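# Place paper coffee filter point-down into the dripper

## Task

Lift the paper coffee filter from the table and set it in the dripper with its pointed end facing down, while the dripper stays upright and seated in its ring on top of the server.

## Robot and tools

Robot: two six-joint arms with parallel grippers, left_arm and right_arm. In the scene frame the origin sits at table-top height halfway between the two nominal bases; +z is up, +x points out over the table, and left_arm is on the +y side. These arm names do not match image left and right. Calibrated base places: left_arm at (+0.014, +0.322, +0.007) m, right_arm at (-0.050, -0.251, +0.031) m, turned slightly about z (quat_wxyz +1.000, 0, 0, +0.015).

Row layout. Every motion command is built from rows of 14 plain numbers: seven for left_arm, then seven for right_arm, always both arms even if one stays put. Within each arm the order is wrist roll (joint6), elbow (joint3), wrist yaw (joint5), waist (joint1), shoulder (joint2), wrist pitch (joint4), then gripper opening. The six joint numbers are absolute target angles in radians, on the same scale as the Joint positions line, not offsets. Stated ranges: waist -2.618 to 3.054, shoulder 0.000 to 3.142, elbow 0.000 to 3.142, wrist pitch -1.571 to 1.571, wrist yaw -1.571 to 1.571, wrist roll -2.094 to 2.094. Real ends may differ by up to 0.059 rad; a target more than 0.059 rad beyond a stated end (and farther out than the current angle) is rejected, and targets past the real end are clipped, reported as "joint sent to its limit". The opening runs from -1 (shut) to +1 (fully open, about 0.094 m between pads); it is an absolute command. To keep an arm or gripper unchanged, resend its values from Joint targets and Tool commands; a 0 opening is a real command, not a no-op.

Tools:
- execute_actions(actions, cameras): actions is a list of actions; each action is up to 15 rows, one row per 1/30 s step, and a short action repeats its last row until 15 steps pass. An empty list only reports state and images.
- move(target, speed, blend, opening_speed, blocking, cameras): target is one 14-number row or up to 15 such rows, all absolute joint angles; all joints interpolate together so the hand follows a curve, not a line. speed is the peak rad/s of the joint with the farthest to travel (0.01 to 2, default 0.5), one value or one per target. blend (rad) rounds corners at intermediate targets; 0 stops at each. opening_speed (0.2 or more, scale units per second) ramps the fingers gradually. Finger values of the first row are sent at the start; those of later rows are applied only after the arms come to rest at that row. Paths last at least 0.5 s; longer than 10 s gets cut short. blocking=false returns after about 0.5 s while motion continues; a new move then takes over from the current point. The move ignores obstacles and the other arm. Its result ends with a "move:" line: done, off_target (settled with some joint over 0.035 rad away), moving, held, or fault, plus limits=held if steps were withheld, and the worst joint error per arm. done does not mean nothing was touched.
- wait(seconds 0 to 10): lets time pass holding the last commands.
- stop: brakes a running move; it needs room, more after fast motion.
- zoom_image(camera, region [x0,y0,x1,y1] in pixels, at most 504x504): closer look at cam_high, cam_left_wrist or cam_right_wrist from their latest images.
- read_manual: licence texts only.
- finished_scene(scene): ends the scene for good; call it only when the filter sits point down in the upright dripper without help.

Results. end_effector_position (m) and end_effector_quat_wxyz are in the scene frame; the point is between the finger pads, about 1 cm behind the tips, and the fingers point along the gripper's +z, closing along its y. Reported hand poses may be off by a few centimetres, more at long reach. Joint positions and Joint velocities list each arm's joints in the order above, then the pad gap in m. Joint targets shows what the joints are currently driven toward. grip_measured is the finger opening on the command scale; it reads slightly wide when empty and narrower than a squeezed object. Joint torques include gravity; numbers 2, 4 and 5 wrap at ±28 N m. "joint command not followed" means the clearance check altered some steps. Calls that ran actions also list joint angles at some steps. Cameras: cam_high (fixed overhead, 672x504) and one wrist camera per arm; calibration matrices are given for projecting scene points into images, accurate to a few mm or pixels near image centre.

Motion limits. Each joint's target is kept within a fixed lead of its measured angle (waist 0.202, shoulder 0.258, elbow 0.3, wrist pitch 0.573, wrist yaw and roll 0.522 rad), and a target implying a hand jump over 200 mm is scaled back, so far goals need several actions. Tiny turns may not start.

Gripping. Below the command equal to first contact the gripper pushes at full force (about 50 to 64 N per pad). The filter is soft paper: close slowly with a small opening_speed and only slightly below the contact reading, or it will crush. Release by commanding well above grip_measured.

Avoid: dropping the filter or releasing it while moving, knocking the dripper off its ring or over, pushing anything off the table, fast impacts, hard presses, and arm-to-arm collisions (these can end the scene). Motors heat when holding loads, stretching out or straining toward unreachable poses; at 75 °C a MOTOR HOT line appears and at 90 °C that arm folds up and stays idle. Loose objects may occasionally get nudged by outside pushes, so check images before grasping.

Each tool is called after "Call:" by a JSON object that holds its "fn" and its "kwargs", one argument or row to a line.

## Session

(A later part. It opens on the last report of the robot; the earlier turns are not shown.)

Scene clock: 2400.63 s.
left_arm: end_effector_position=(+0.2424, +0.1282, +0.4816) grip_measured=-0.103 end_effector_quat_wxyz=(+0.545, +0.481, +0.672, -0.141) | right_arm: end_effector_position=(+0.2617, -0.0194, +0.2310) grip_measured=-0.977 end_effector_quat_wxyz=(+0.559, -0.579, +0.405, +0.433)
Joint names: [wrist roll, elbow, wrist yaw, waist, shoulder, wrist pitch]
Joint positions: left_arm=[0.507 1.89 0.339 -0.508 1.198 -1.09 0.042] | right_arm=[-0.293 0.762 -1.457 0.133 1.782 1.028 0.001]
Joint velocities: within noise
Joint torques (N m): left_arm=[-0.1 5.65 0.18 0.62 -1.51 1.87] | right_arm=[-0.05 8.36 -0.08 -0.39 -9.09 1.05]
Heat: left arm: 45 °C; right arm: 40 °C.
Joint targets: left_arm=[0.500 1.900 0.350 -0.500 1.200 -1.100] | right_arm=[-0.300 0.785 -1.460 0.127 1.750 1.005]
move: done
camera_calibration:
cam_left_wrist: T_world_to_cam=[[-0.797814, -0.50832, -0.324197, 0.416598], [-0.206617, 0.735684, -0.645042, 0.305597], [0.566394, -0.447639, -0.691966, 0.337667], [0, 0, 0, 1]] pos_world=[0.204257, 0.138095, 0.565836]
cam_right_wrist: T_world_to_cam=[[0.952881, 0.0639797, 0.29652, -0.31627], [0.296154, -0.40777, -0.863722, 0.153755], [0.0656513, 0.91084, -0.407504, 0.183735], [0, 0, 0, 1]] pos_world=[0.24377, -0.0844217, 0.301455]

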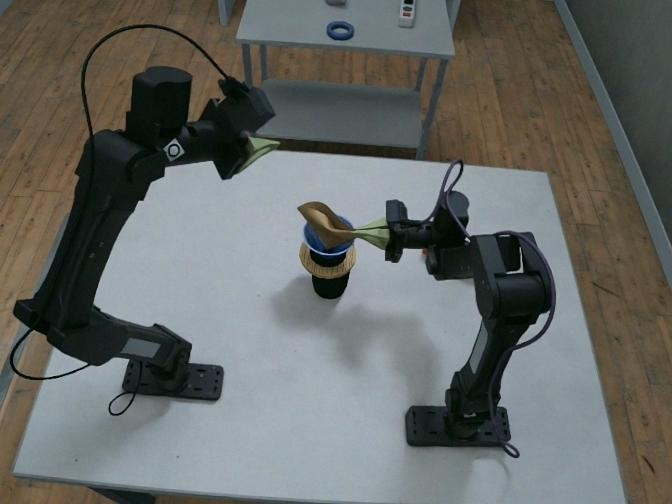

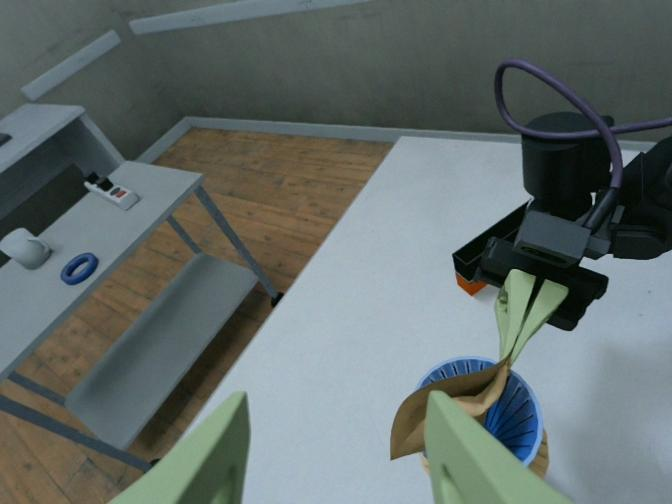

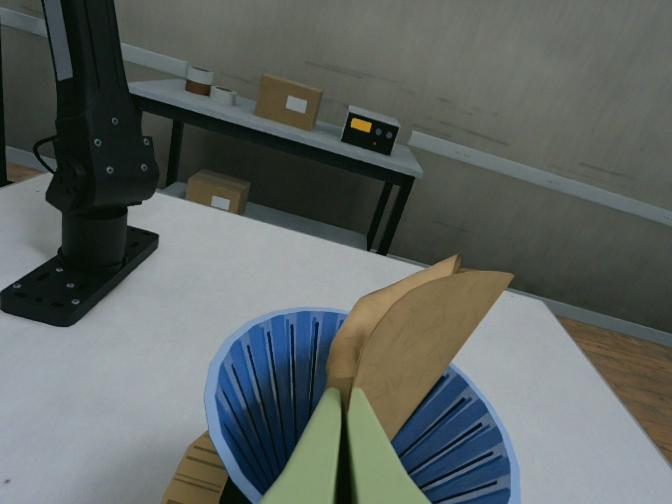

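Call:
{"fn": "move", "kwargs": {
  "target": [0.5,1.9,0.35,-0.5,1.2,-1.1,-0.1,-0.3,0.8,-1.46,0.127,1.735,0.98,-1],
  "speed": 0.05
}}

Call:
{"fn": "zoom_image", "kwargs": {
  "camera": "cam_high",
  "region": [270, 140, 410, 280]
}}

Call:
{"fn": "zoom_image", "kwargs": {
  "camera": "cam_left_wrist",
  "region": [250, 150, 600, 500]
}}

Call:
{"fn": "zoom_image", "kwargs": {
  "camera": "cam_right_wrist",
  "region": [180, 200, 540, 504]
}}

Scene clock: 2404.43 s.
left_arm: end_effector_position=(+0.2424, +0.1282, +0.4816) grip_measured=-0.103 end_effector_quat_wxyz=(+0.545, +0.481, +0.672, -0.141) | right_arm: end_effector_position=(+0.2630, -0.0192, +0.2370) grip_measured=-0.977 end_effector_quat_wxyz=(+0.560, -0.580, +0.404, +0.433)
Joint names: [wrist roll, elbow, wrist yaw, waist, shoulder, wrist pitch]
Joint positions: left_arm=[0.507 1.89 0.339 -0.508 1.198 -1.09 0.042] | right_arm=[-0.293 0.776 -1.457 0.133 1.768 1.002 0.001]
Joint velocities: within noise
Joint torques (N m): left_arm=[-0.08 5.61 0.19 0.76 -1.52 1.86] | right_arm=[-0.11 8.32 -0.05 -0.46 -9.36 1.13]
Heat: left arm: 45 °C; right arm: 41 °C.
Joint targets: left_arm=[0.500 1.900 0.350 -0.500 1.200 -1.100] | right_arm=[-0.300 0.800 -1.460 0.127 1.735 0.980]
move: done
camera_calibration:
cam_left_wrist: T_world_to_cam=[[-0.797814, -0.50832, -0.324197, 0.416598], [-0.206617, 0.735684, -0.645042, 0.305597], [0.566394, -0.447639, -0.691966, 0.337667], [0, 0, 0, 1]] pos_world=[0.204257, 0.138095, 0.565836]
cam_right_wrist: T_world_to_cam=[[0.952321, 0.0638875, 0.298333, -0.319577], [0.297779, -0.407502, -0.86329, 0.158091], [0.0664178, 0.910967, -0.407097, 0.185592], [0, 0, 0, 1]] pos_world=[0.244938, -0.0842293, 0.307372]

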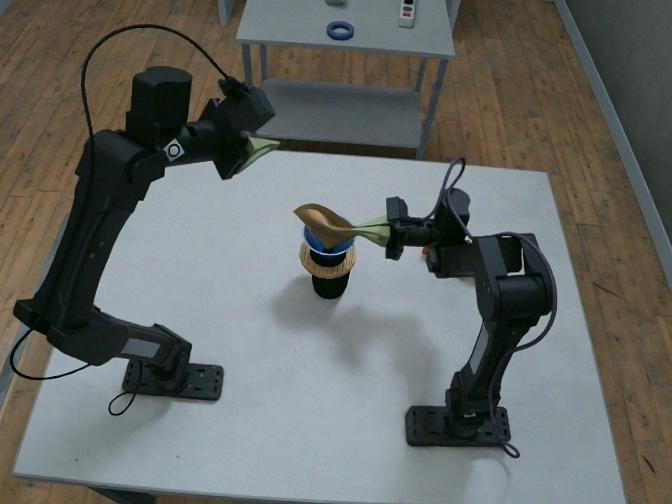

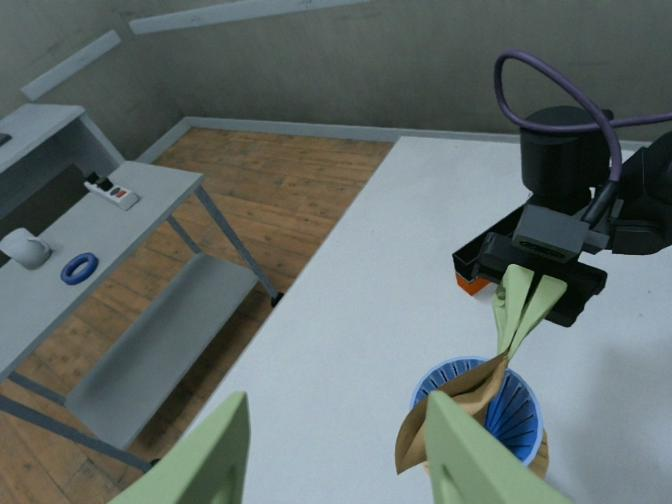

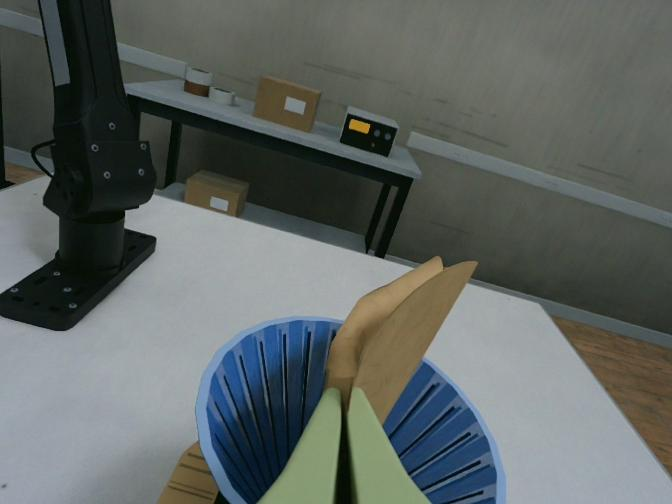

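Scaled by 3.600 from the camera's 672x504 image, which has a finer 960x720 frame.

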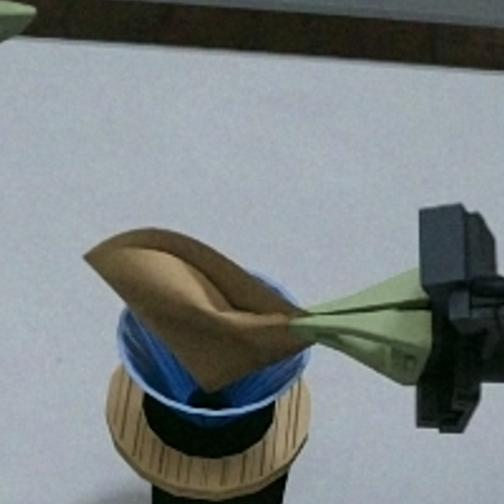

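Scaled by 1.440 from the camera's 672x504 image, which has a finer 960x720 frame.

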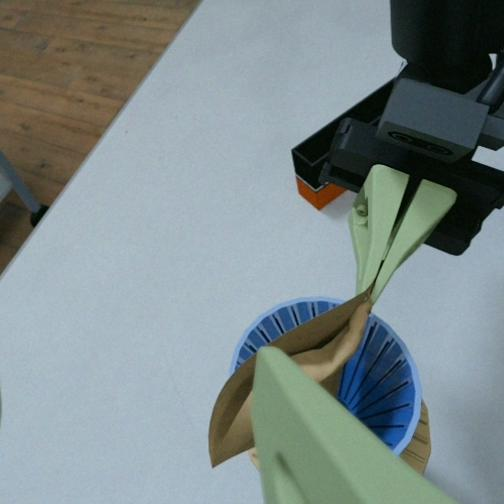

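Scaled by 1.400 from the camera's 672x504 image, which has a finer 960x720 frame.

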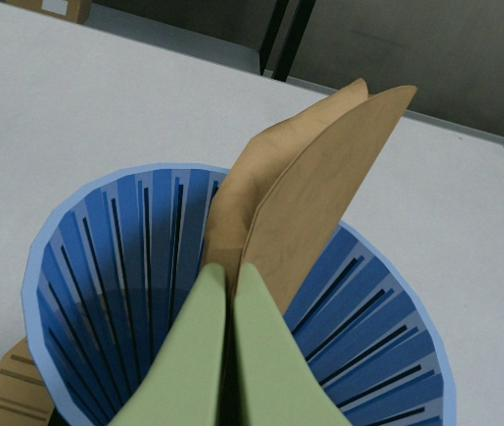

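Call:
{"fn": "execute_actions", "kwargs": {
  "actions": []
}}

Call:
{"fn": "zoom_image", "kwargs": {
  "camera": "cam_high",
  "region": [270, 140, 410, 280]
}}

Call:
{"fn": "zoom_image", "kwargs": {
  "camera": "cam_left_wrist",
  "region": [250, 150, 600, 500]
}}

Scene clock: 2449.10 s.
left_arm: end_effector_position=(+0.2424, +0.1282, +0.4816) grip_measured=-0.103 end_effector_quat_wxyz=(+0.545, +0.481, +0.672, -0.141) | right_arm: end_effector_position=(+0.2630, -0.0192, +0.2369) grip_measured=-0.977 end_effector_quat_wxyz=(+0.559, -0.579, +0.405, +0.433)
Joint names: [wrist roll, elbow, wrist yaw, waist, shoulder, wrist pitch]
Joint positions: left_arm=[0.507 1.89 0.339 -0.508 1.198 -1.09 0.042] | right_arm=[-0.293 0.776 -1.457 0.133 1.768 1.001 0.001]
Joint velocities: within noise
Joint torques (N m): left_arm=[-0.1 5.7 0.18 0.62 -1.54 1.9] | right_arm=[-0.05 8.4 -0.11 -0.42 -9.31 1.12]
Heat: left arm: 46 °C; right arm: 43 °C.
Joint targets: left_arm=[0.500 1.900 0.350 -0.500 1.200 -1.100] | right_arm=[-0.300 0.800 -1.460 0.127 1.735 0.980]
Tool commands: left_gripper/opening=-0.1 right_gripper/opening=-1.0
camera_calibration:
cam_left_wrist: T_world_to_cam=[[-0.797814, -0.50832, -0.324197, 0.416598], [-0.206617, 0.735684, -0.645042, 0.305597], [0.566394, -0.447639, -0.691966, 0.337667], [0, 0, 0, 1]] pos_world=[0.204257, 0.138095, 0.565836]
cam_right_wrist: T_world_to_cam=[[0.952658, 0.0639429, 0.297245, -0.319377], [0.296805, -0.407663, -0.86355, 0.158316], [0.065958, 0.910891, -0.407342, 0.185727], [0, 0, 0, 1]] pos_world=[0.245018, -0.0842161, 0.307301]

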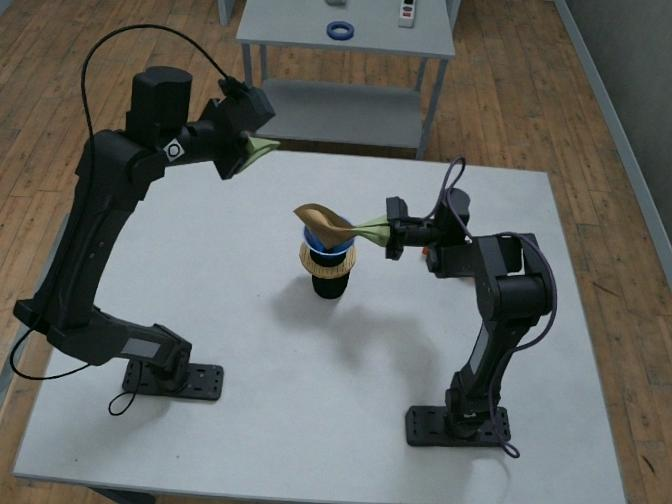

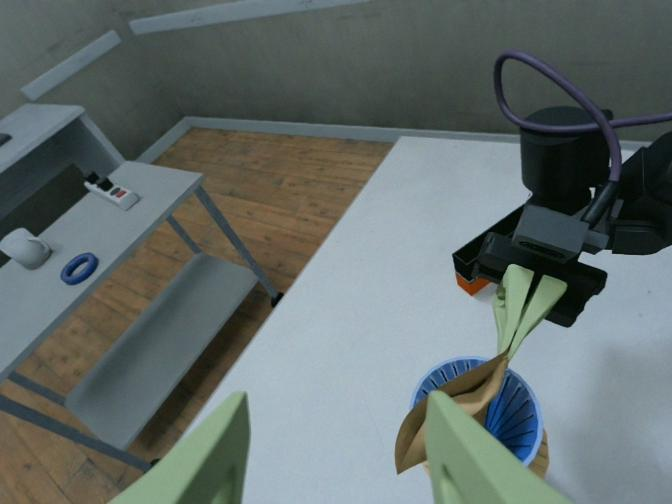

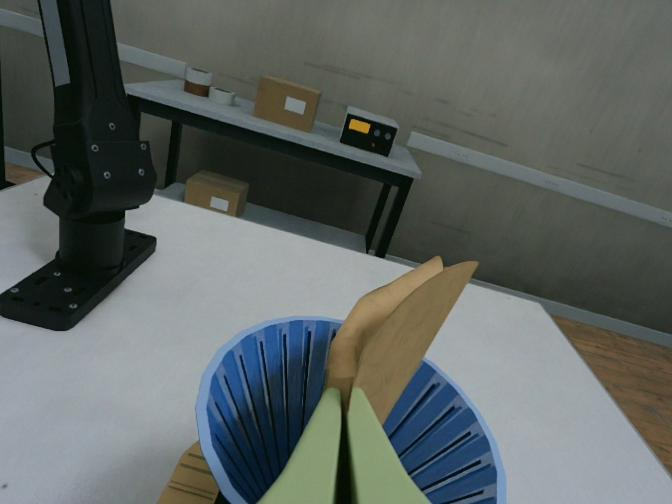

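Scaled by 3.600 from the camera's 672x504 image, which has a finer 960x720 frame.

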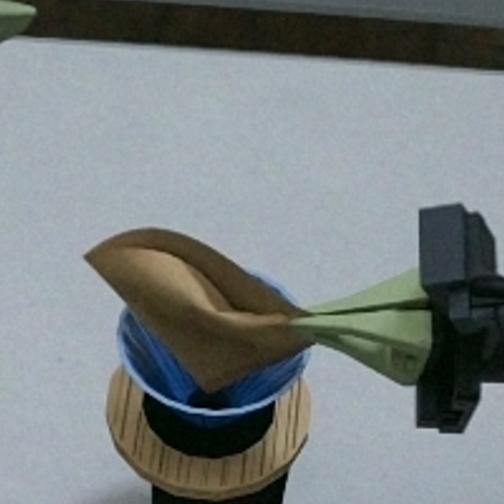

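Scaled by 1.440 from the camera's 672x504 image, which has a finer 960x720 frame.

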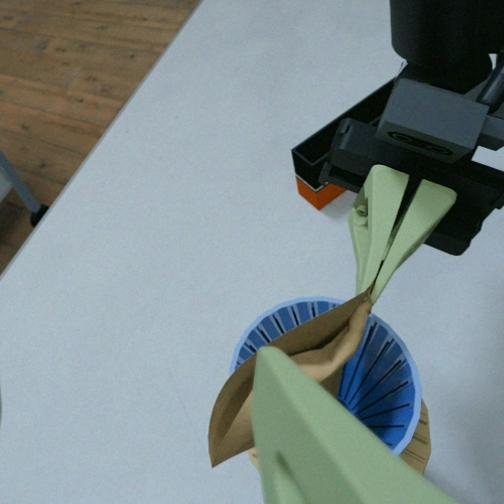

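Call:
{"fn": "move", "kwargs": {
  "target": [0.5,1.9,0.35,-0.5,1.2,-1.1,-0.1,-0.3,0.8,-1.46,0.110,1.735,0.98,-1],
  "speed": 0.1,
  "cameras": []
}}

Call:
{"fn": "move", "kwargs": {
  "target": [0.5,1.9,0.35,-0.5,1.2,-1.1,-0.1,-0.3,0.8,-1.46,0.110,1.81,0.98,-1],
  "speed": 0.1
}}

Call:
{"fn": "zoom_image", "kwargs": {
  "camera": "cam_high",
  "region": [270, 140, 410, 280]
}}

Call:
{"fn": "zoom_image", "kwargs": {
  "camera": "cam_left_wrist",
  "region": [350, 300, 600, 500]
}}

Scene clock: 2452.43 s.
left_arm: end_effector_position=(+0.2424, +0.1282, +0.4816) grip_measured=-0.103 end_effector_quat_wxyz=(+0.545, +0.481, +0.672, -0.141) | right_arm: end_effector_position=(+0.2671, -0.0249, +0.2368) grip_measured=-0.977 end_effector_quat_wxyz=(+0.563, -0.576, +0.410, +0.428)
Joint names: [wrist roll, elbow, wrist yaw, waist, shoulder, wrist pitch]
Joint positions: left_arm=[0.507 1.89 0.339 -0.508 1.198 -1.09 0.042] | right_arm=[-0.293 0.776 -1.457 0.115 1.768 1 0.001]
Joint velocities: within noise
Joint torques (N m): left_arm=[-0.12 5.68 0.18 0.68 -1.43 1.88] | right_arm=[-0.05 8.38 -0.04 -0.28 -9.32 1.07]
Heat: left arm: 46 °C; right arm: 43 °C.
Joint targets: left_arm=[0.500 1.900 0.350 -0.500 1.200 -1.100] | right_arm=[-0.300 0.800 -1.460 0.110 1.735 0.980]
move: done
No camera images: "cameras" was empty.

Scene clock: 2453.50 s.
left_arm: end_effector_position=(+0.2424, +0.1282, +0.4816) grip_measured=-0.103 end_effector_quat_wxyz=(+0.545, +0.481, +0.672, -0.141) | right_arm: end_effector_position=(+0.2683, -0.0247, +0.2316) grip_measured=-0.977 end_effector_quat_wxyz=(+0.559, -0.573, +0.415, +0.433)
Joint names: [wrist roll, elbow, wrist yaw, waist, shoulder, wrist pitch]
Joint positions: left_arm=[0.507 1.89 0.339 -0.508 1.198 -1.09 0.042] | right_arm=[-0.293 0.776 -1.458 0.115 1.784 1 0.001]
Joint velocities: within noise
Joint torques (N m): left_arm=[-0.08 5.67 0.17 0.65 -1.54 1.86] | right_arm=[-0.04 8.25 -0.05 -0.36 -5.09 1.17]
Heat: left arm: 46 °C; right arm: 43 °C.
Joint targets: left_arm=[0.500 1.900 0.350 -0.500 1.200 -1.100] | right_arm=[-0.300 0.800 -1.460 0.110 1.810 0.980]
move: done
camera_calibration:
cam_left_wrist: T_world_to_cam=[[-0.797814, -0.50832, -0.324197, 0.416598], [-0.206617, 0.735684, -0.645042, 0.305597], [0.566394, -0.447639, -0.691966, 0.337667], [0, 0, 0, 1]] pos_world=[0.204257, 0.138095, 0.565836]
cam_right_wrist: T_world_to_cam=[[0.958525, 0.0483016, 0.280887, -0.320673], [0.275064, -0.414856, -0.867314, 0.156421], [0.0746351, 0.908604, -0.410936, 0.186619], [0, 0, 0, 1]] pos_world=[0.250419, -0.0891813, 0.302428]

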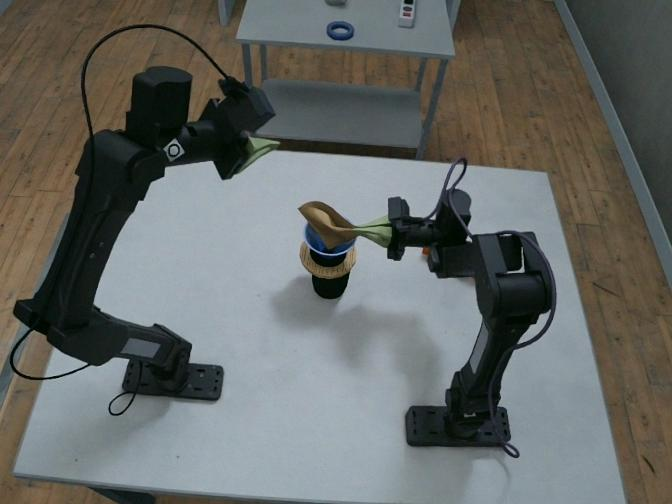

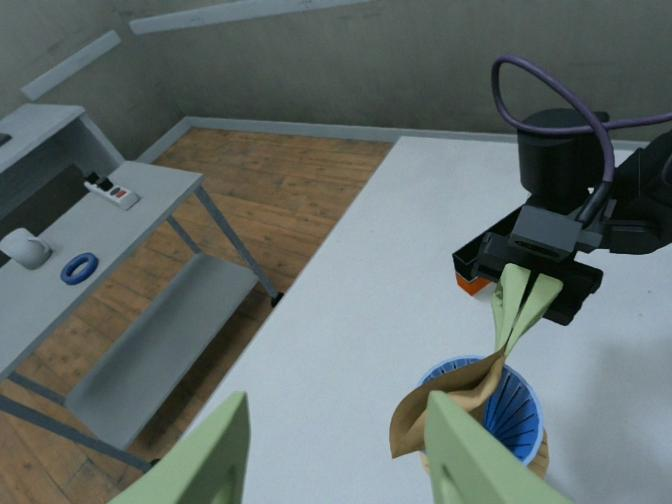

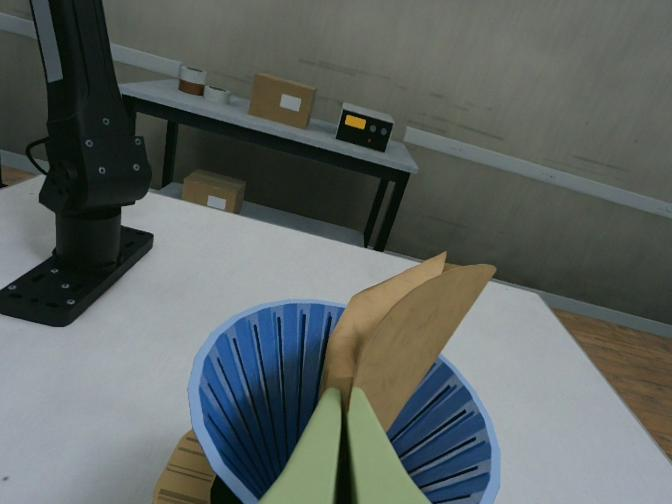

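Scaled by 3.600 from the camera's 672x504 image, which has a finer 960x720 frame.

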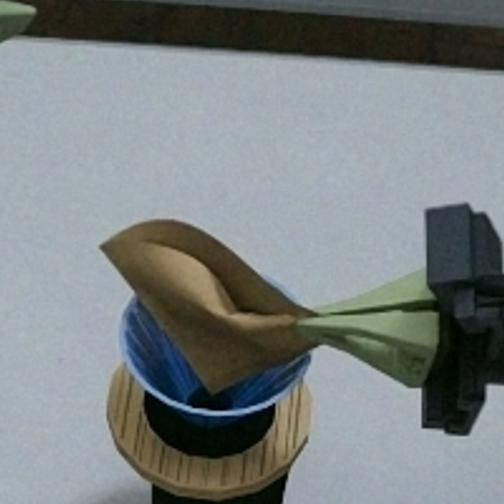

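Scaled by 2.016 from the camera's 672x504 image, which has a finer 960x720 frame.

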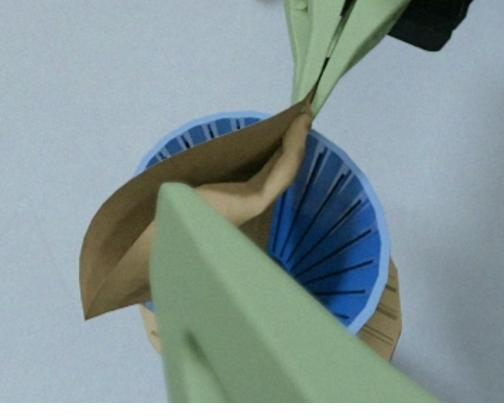

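Call:
{"fn": "move", "kwargs": {
  "target": [0.5,1.9,0.35,-0.5,1.2,-1.1,-0.1,-0.3,0.8,-1.46,0.110,1.81,0.98,-0.85],
  "opening_speed": 0.2,
  "cameras": []
}}

Call:
{"fn": "move", "kwargs": {
  "target": [0.5,1.9,0.35,-0.5,1.2,-1.1,-0.1,-0.3,0.8,-1.46,0.110,1.81,0.98,-0.6],
  "opening_speed": 0.2
}}

Call:
{"fn": "zoom_image", "kwargs": {
  "camera": "cam_high",
  "region": [270, 140, 410, 280]
}}

Call:
{"fn": "zoom_image", "kwargs": {
  "camera": "cam_left_wrist",
  "region": [350, 300, 600, 500]
}}

Scene clock: 2464.27 s.
left_arm: end_effector_position=(+0.2424, +0.1282, +0.4816) grip_measured=-0.103 end_effector_quat_wxyz=(+0.545, +0.481, +0.672, -0.141) | right_arm: end_effector_position=(+0.2683, -0.0247, +0.2316) grip_measured=-0.852 end_effector_quat_wxyz=(+0.559, -0.573, +0.415, +0.433)
Joint names: [wrist roll, elbow, wrist yaw, waist, shoulder, wrist pitch]
Joint positions: left_arm=[0.507 1.89 0.339 -0.508 1.198 -1.09 0.042] | right_arm=[-0.293 0.776 -1.458 0.115 1.784 1 0.007]
Joint velocities: within noise
Joint torques (N m): left_arm=[-0.07 5.79 0.18 0.65 -1.5 1.88] | right_arm=[-0.13 8.38 -0.05 -0.39 -4.97 1.12]
Heat: left arm: 46 °C; right arm: 41 °C.
Joint targets: left_arm=[0.500 1.900 0.350 -0.500 1.200 -1.100] | right_arm=[-0.300 0.800 -1.460 0.110 1.810 0.980]
move: done
No camera images: "cameras" was empty.

Scene clock: 2465.73 s.
left_arm: end_effector_position=(+0.2424, +0.1282, +0.4816) grip_measured=-0.103 end_effector_quat_wxyz=(+0.545, +0.481, +0.672, -0.141) | right_arm: end_effector_position=(+0.2683, -0.0247, +0.2316) grip_measured=-0.602 end_effector_quat_wxyz=(+0.559, -0.573, +0.415, +0.433)
Joint names: [wrist roll, elbow, wrist yaw, waist, shoulder, wrist pitch]
Joint positions: left_arm=[0.507 1.89 0.339 -0.508 1.198 -1.09 0.042] | right_arm=[-0.293 0.776 -1.458 0.115 1.784 1 0.019]
Joint velocities: within noise
Joint torques (N m): left_arm=[-0.09 5.71 0.17 0.7 -1.5 1.9] | right_arm=[-0.06 8.28 -0.05 -0.5 -4.97 1.13]
Heat: left arm: 46 °C; right arm: 41 °C.
Joint targets: left_arm=[0.500 1.900 0.350 -0.500 1.200 -1.100] | right_arm=[-0.300 0.800 -1.460 0.110 1.810 0.980]
move: done
camera_calibration:
cam_left_wrist: T_world_to_cam=[[-0.797814, -0.50832, -0.324197, 0.416598], [-0.206617, 0.735684, -0.645042, 0.305597], [0.566394, -0.447639, -0.691966, 0.337667], [0, 0, 0, 1]] pos_world=[0.204257, 0.138095, 0.565836]
cam_right_wrist: T_world_to_cam=[[0.958525, 0.0483016, 0.280887, -0.320673], [0.275064, -0.414856, -0.867314, 0.156421], [0.0746351, 0.908604, -0.410936, 0.186619], [0, 0, 0, 1]] pos_world=[0.250419, -0.0891813, 0.302428]

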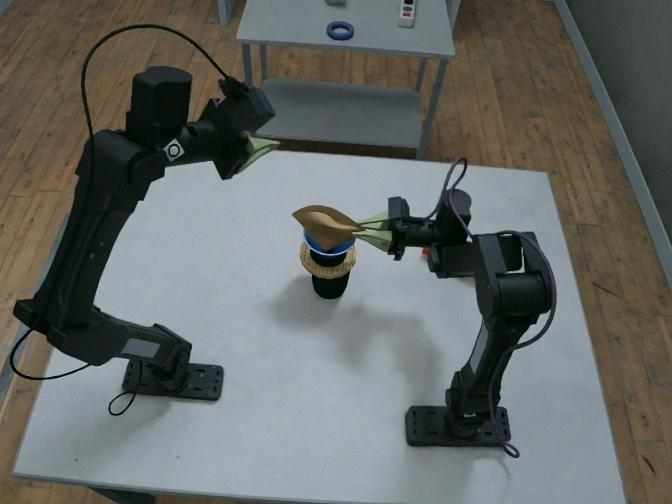

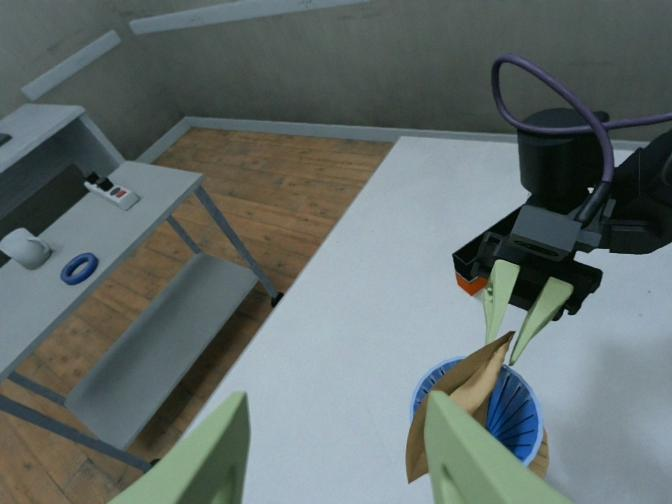

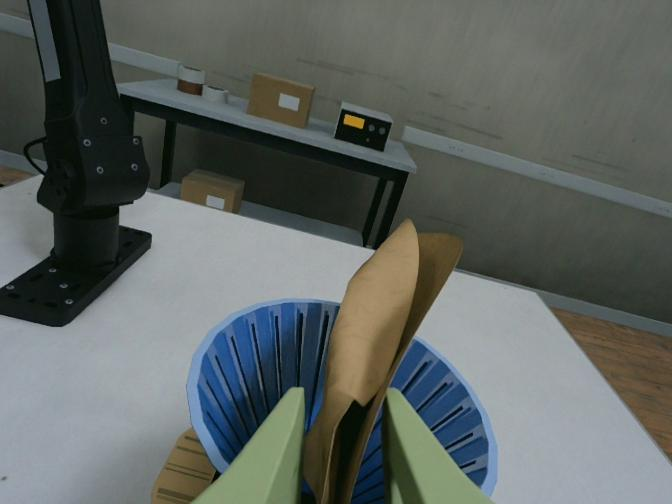

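Scaled by 3.600 from the camera's 672x504 image, which has a finer 960x720 frame.

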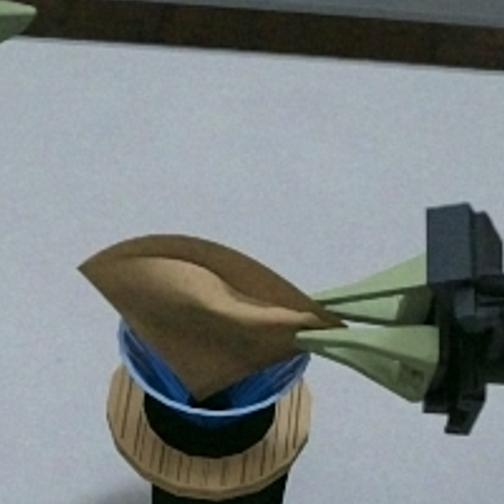

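Scaled by 2.016 from the camera's 672x504 image, which has a finer 960x720 frame.

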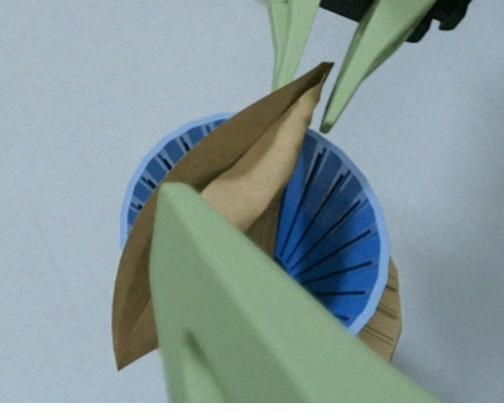

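Call:
{"fn": "move", "kwargs": {
  "target": [0.5,1.9,0.35,-0.5,1.2,-1.1,-0.1,-0.3,0.8,-1.46,0.110,1.81,0.98,-0.1],
  "opening_speed": 0.3
}}

Call:
{"fn": "zoom_image", "kwargs": {
  "camera": "cam_left_wrist",
  "region": [350, 300, 600, 500]
}}

Scene clock: 2473.07 s.
left_arm: end_effector_position=(+0.2424, +0.1282, +0.4816) grip_measured=-0.103 end_effector_quat_wxyz=(+0.545, +0.481, +0.672, -0.141) | right_arm: end_effector_position=(+0.2683, -0.0247, +0.2315) grip_measured=-0.102 end_effector_quat_wxyz=(+0.559, -0.573, +0.415, +0.433)
Joint names: [wrist roll, elbow, wrist yaw, waist, shoulder, wrist pitch]
Joint positions: left_arm=[0.507 1.89 0.339 -0.508 1.198 -1.09 0.042] | right_arm=[-0.293 0.776 -1.458 0.115 1.784 0.999 0.042]
Joint velocities: within noise
Joint torques (N m): left_arm=[-0.1 5.7 0.18 0.66 -1.55 1.87] | right_arm=[-0.04 8.5 -0.08 -0.23 -4.86 1.1]
Heat: left arm: 46 °C; right arm: 40 °C.
Joint targets: left_arm=[0.500 1.900 0.350 -0.500 1.200 -1.100] | right_arm=[-0.300 0.800 -1.460 0.110 1.810 0.980]
move: done
camera_calibration:
cam_left_wrist: T_world_to_cam=[[-0.797814, -0.50832, -0.324197, 0.416598], [-0.206617, 0.735684, -0.645042, 0.305597], [0.566394, -0.447639, -0.691966, 0.337667], [0, 0, 0, 1]] pos_world=[0.204257, 0.138095, 0.565836]
cam_right_wrist: T_world_to_cam=[[0.958631, 0.0483172, 0.280523, -0.320607], [0.274737, -0.414904, -0.867395, 0.156497], [0.07448, 0.908581, -0.411014, 0.186664], [0, 0, 0, 1]] pos_world=[0.250445, -0.0891774, 0.302404]

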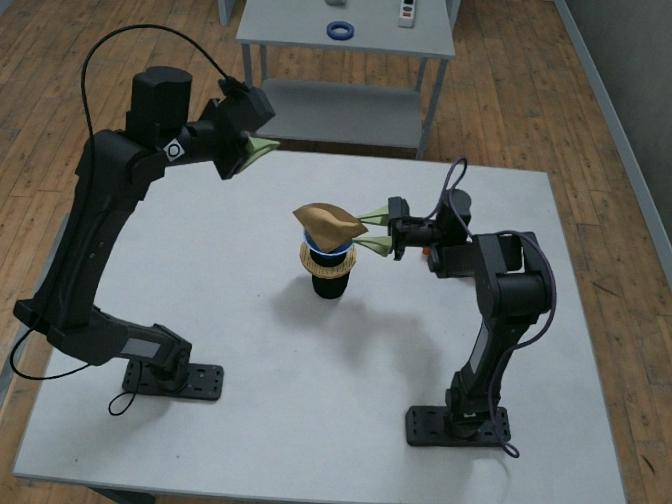

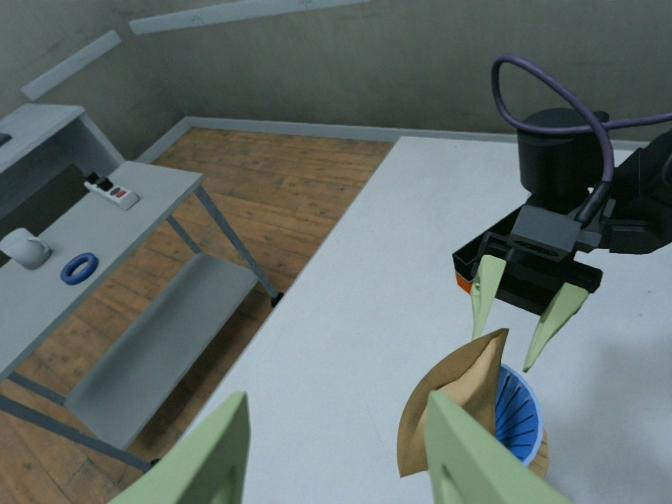

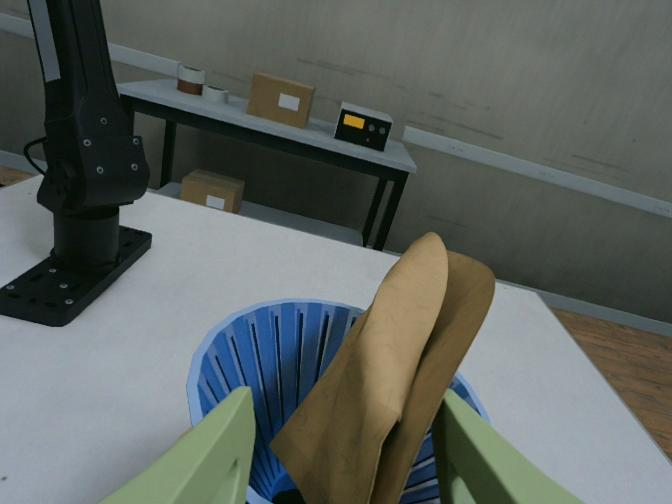

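Scaled by 2.016 from the camera's 672x504 image, which has a finer 960x720 frame.

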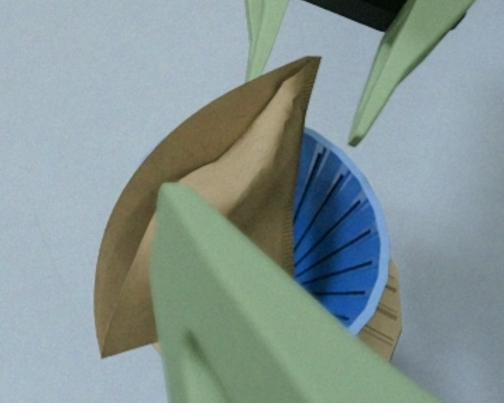

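Call:
{"fn": "zoom_image", "kwargs": {
  "camera": "cam_high",
  "region": [270, 180, 410, 285]
}}

Call:
{"fn": "zoom_image", "kwargs": {
  "camera": "cam_right_wrist",
  "region": [168, 200, 520, 504]
}}

Scaled by 3.600 from the camera's 672x504 image, which has a finer 960x720 frame.

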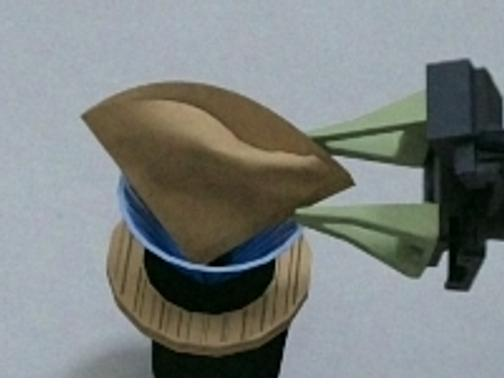

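Scaled by 1.432 from the camera's 672x504 image, which has a finer 960x720 frame.

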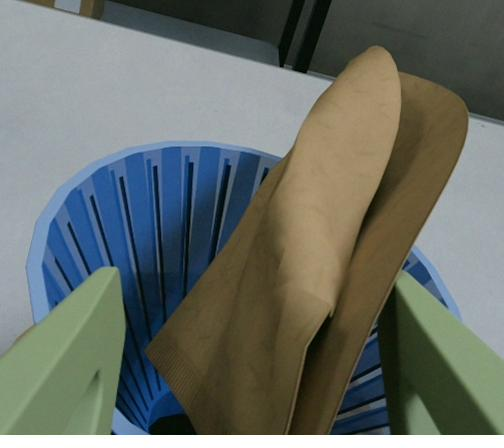

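Call:
{"fn": "move", "kwargs": {
  "target": [0.5,1.9,0.35,-0.5,1.2,-1.1,-0.1,-0.3,0.8,-1.46,0.110,1.81,0.98,0.1],
  "opening_speed": 0.2
}}

Call:
{"fn": "zoom_image", "kwargs": {
  "camera": "cam_high",
  "region": [270, 180, 410, 285]
}}

Call:
{"fn": "zoom_image", "kwargs": {
  "camera": "cam_right_wrist",
  "region": [168, 200, 520, 504]
}}

Call:
{"fn": "zoom_image", "kwargs": {
  "camera": "cam_left_wrist",
  "region": [350, 300, 600, 500]
}}

Scene clock: 2584.80 s.
left_arm: end_effector_position=(+0.2424, +0.1282, +0.4816) grip_measured=-0.103 end_effector_quat_wxyz=(+0.545, +0.481, +0.672, -0.141) | right_arm: end_effector_position=(+0.2683, -0.0247, +0.2315) grip_measured=+0.098 end_effector_quat_wxyz=(+0.559, -0.573, +0.415, +0.433)
Joint names: [wrist roll, elbow, wrist yaw, waist, shoulder, wrist pitch]
Joint positions: left_arm=[0.507 1.89 0.339 -0.508 1.198 -1.09 0.042] | right_arm=[-0.293 0.776 -1.458 0.115 1.784 0.999 0.052]
Joint velocities: within noise
Joint torques (N m): left_arm=[-0.1 5.74 0.19 0.68 -1.46 1.88] | right_arm=[-0.06 8.64 -0.05 -0.59 -4.94 1.13]
Heat: left arm: 46 °C; right arm: 39 °C.
Joint targets: left_arm=[0.500 1.900 0.350 -0.500 1.200 -1.100] | right_arm=[-0.300 0.800 -1.460 0.110 1.810 0.980]
move: done
camera_calibration:
cam_left_wrist: T_world_to_cam=[[-0.797814, -0.50832, -0.324197, 0.416598], [-0.206617, 0.735684, -0.645042, 0.305597], [0.566394, -0.447639, -0.691966, 0.337667], [0, 0, 0, 1]] pos_world=[0.204257, 0.138095, 0.565836]
cam_right_wrist: T_world_to_cam=[[0.958631, 0.0483172, 0.280523, -0.320607], [0.274737, -0.414904, -0.867395, 0.156497], [0.07448, 0.908581, -0.411014, 0.186664], [0, 0, 0, 1]] pos_world=[0.250445, -0.0891774, 0.302404]

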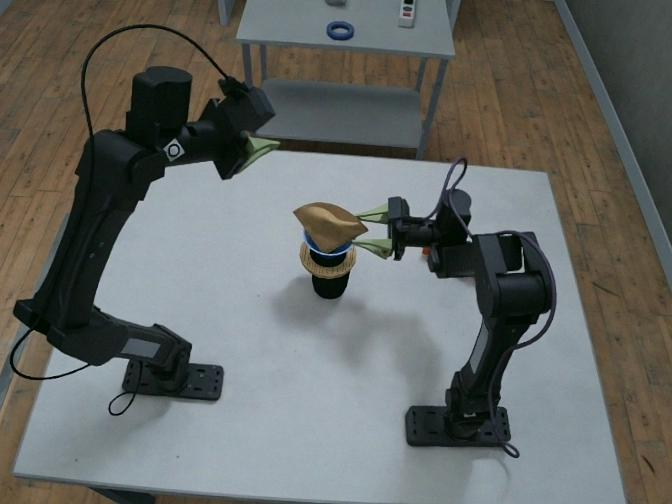

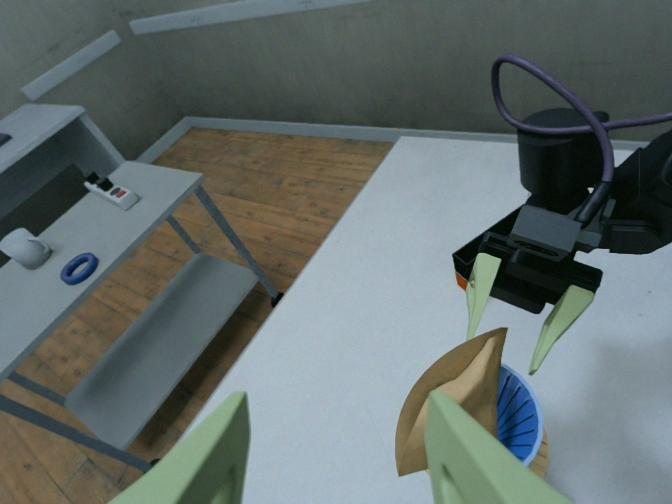

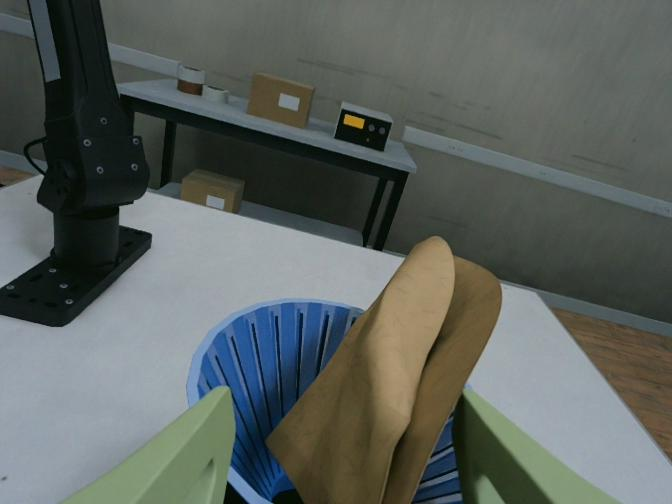

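Scaled by 3.600 from the camera's 672x504 image, which has a finer 960x720 frame.

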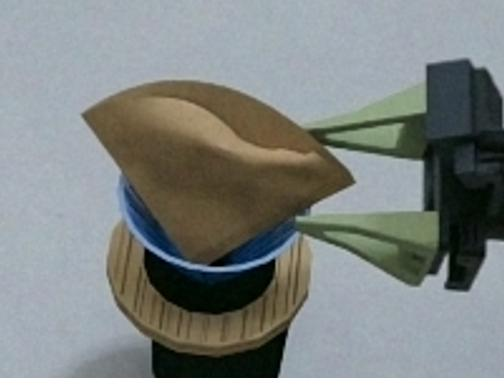

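Scaled by 1.432 from the camera's 672x504 image, which has a finer 960x720 frame.

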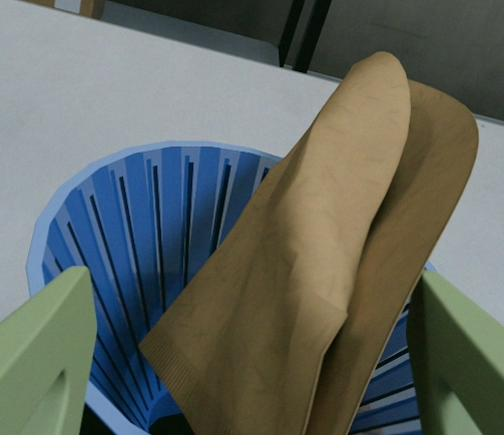

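Scaled by 2.016 from the camera's 672x504 image, which has a finer 960x720 frame.

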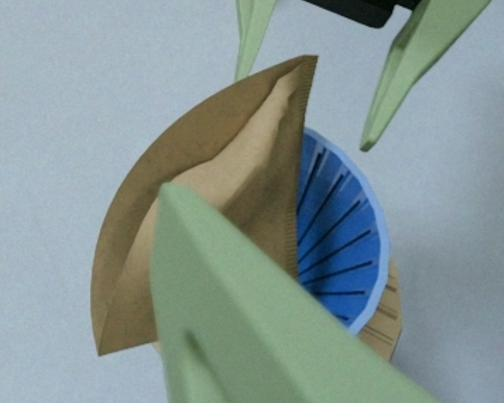

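Call:
{"fn": "move", "kwargs": {
  "target": [0.5,1.9,0.35,-0.5,1.2,-1.1,-0.1,-0.3,0.8,-1.46,0.110,1.81,0.98,0.4],
  "opening_speed": 0.2
}}

Call:
{"fn": "zoom_image", "kwargs": {
  "camera": "cam_right_wrist",
  "region": [168, 200, 520, 504]
}}

Call:
{"fn": "zoom_image", "kwargs": {
  "camera": "cam_left_wrist",
  "region": [350, 300, 600, 500]
}}

Scene clock: 2592.90 s.
left_arm: end_effector_position=(+0.2424, +0.1282, +0.4816) grip_measured=-0.103 end_effector_quat_wxyz=(+0.545, +0.481, +0.672, -0.141) | right_arm: end_effector_position=(+0.2683, -0.0247, +0.2315) grip_measured=+0.398 end_effector_quat_wxyz=(+0.559, -0.573, +0.415, +0.433)
Joint names: [wrist roll, elbow, wrist yaw, waist, shoulder, wrist pitch]
Joint positions: left_arm=[0.507 1.89 0.339 -0.508 1.198 -1.09 0.042] | right_arm=[-0.293 0.776 -1.458 0.115 1.784 0.999 0.066]
Joint velocities: within noise
Joint torques (N m): left_arm=[-0.09 5.67 0.16 0.66 -1.63 1.87] | right_arm=[-0.08 8.44 -0.07 -0.38 -4.88 1.06]
Heat: left arm: 46 °C; right arm: 39 °C.
Joint targets: left_arm=[0.500 1.900 0.350 -0.500 1.200 -1.100] | right_arm=[-0.300 0.800 -1.460 0.110 1.810 0.980]
move: done
camera_calibration:
cam_left_wrist: T_world_to_cam=[[-0.797814, -0.50832, -0.324197, 0.416598], [-0.206617, 0.735684, -0.645042, 0.305597], [0.566394, -0.447639, -0.691966, 0.337667], [0, 0, 0, 1]] pos_world=[0.204257, 0.138095, 0.565836]
cam_right_wrist: T_world_to_cam=[[0.958631, 0.0483172, 0.280523, -0.320607], [0.274737, -0.414904, -0.867395, 0.156497], [0.07448, 0.908581, -0.411014, 0.186664], [0, 0, 0, 1]] pos_world=[0.250445, -0.0891774, 0.302404]

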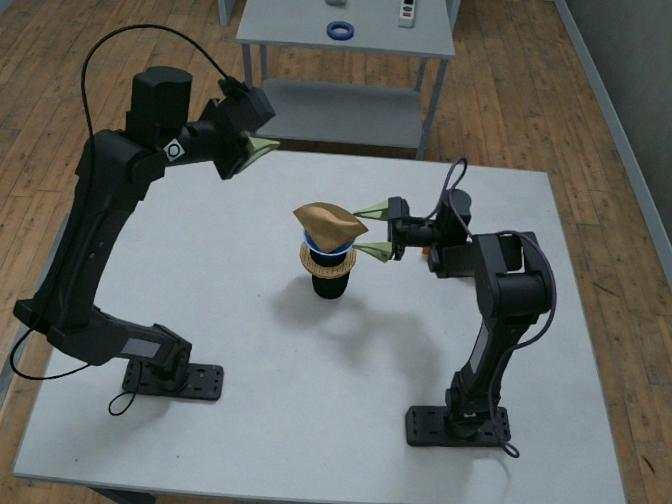

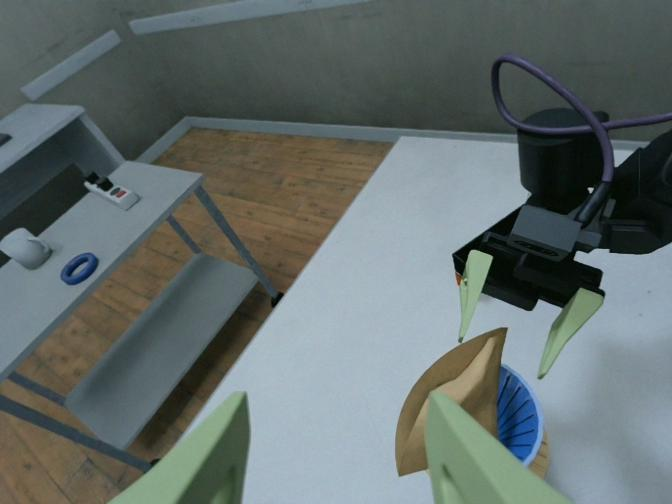

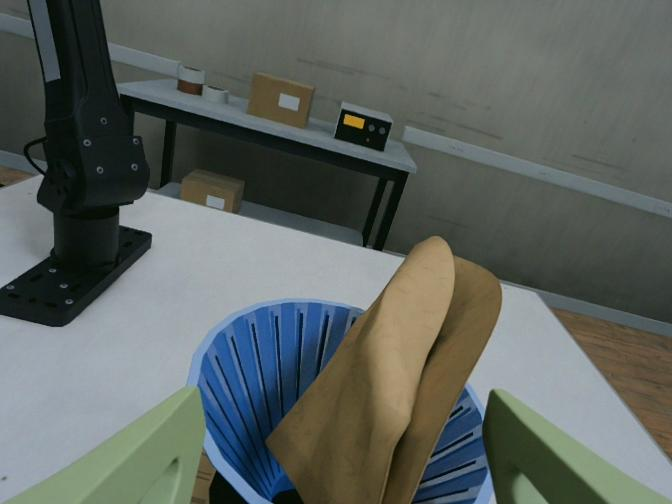

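Scaled by 1.432 from the camera's 672x504 image, which has a finer 960x720 frame.

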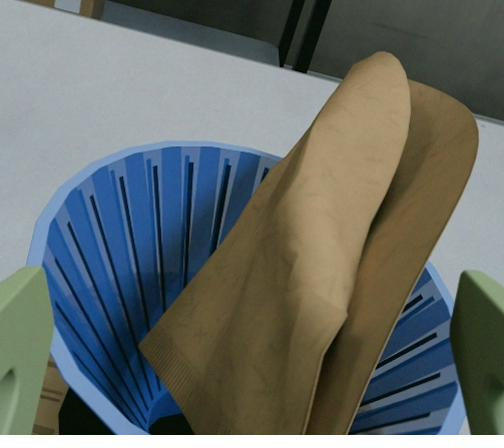

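Scaled by 2.016 from the camera's 672x504 image, which has a finer 960x720 frame.

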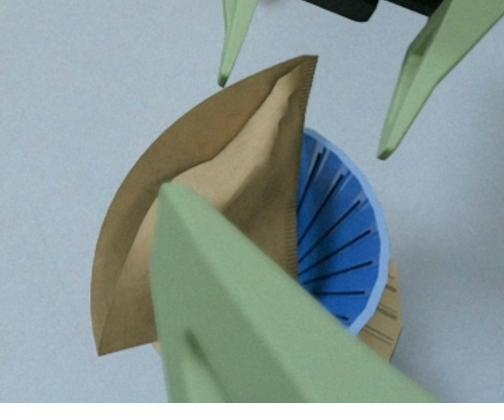

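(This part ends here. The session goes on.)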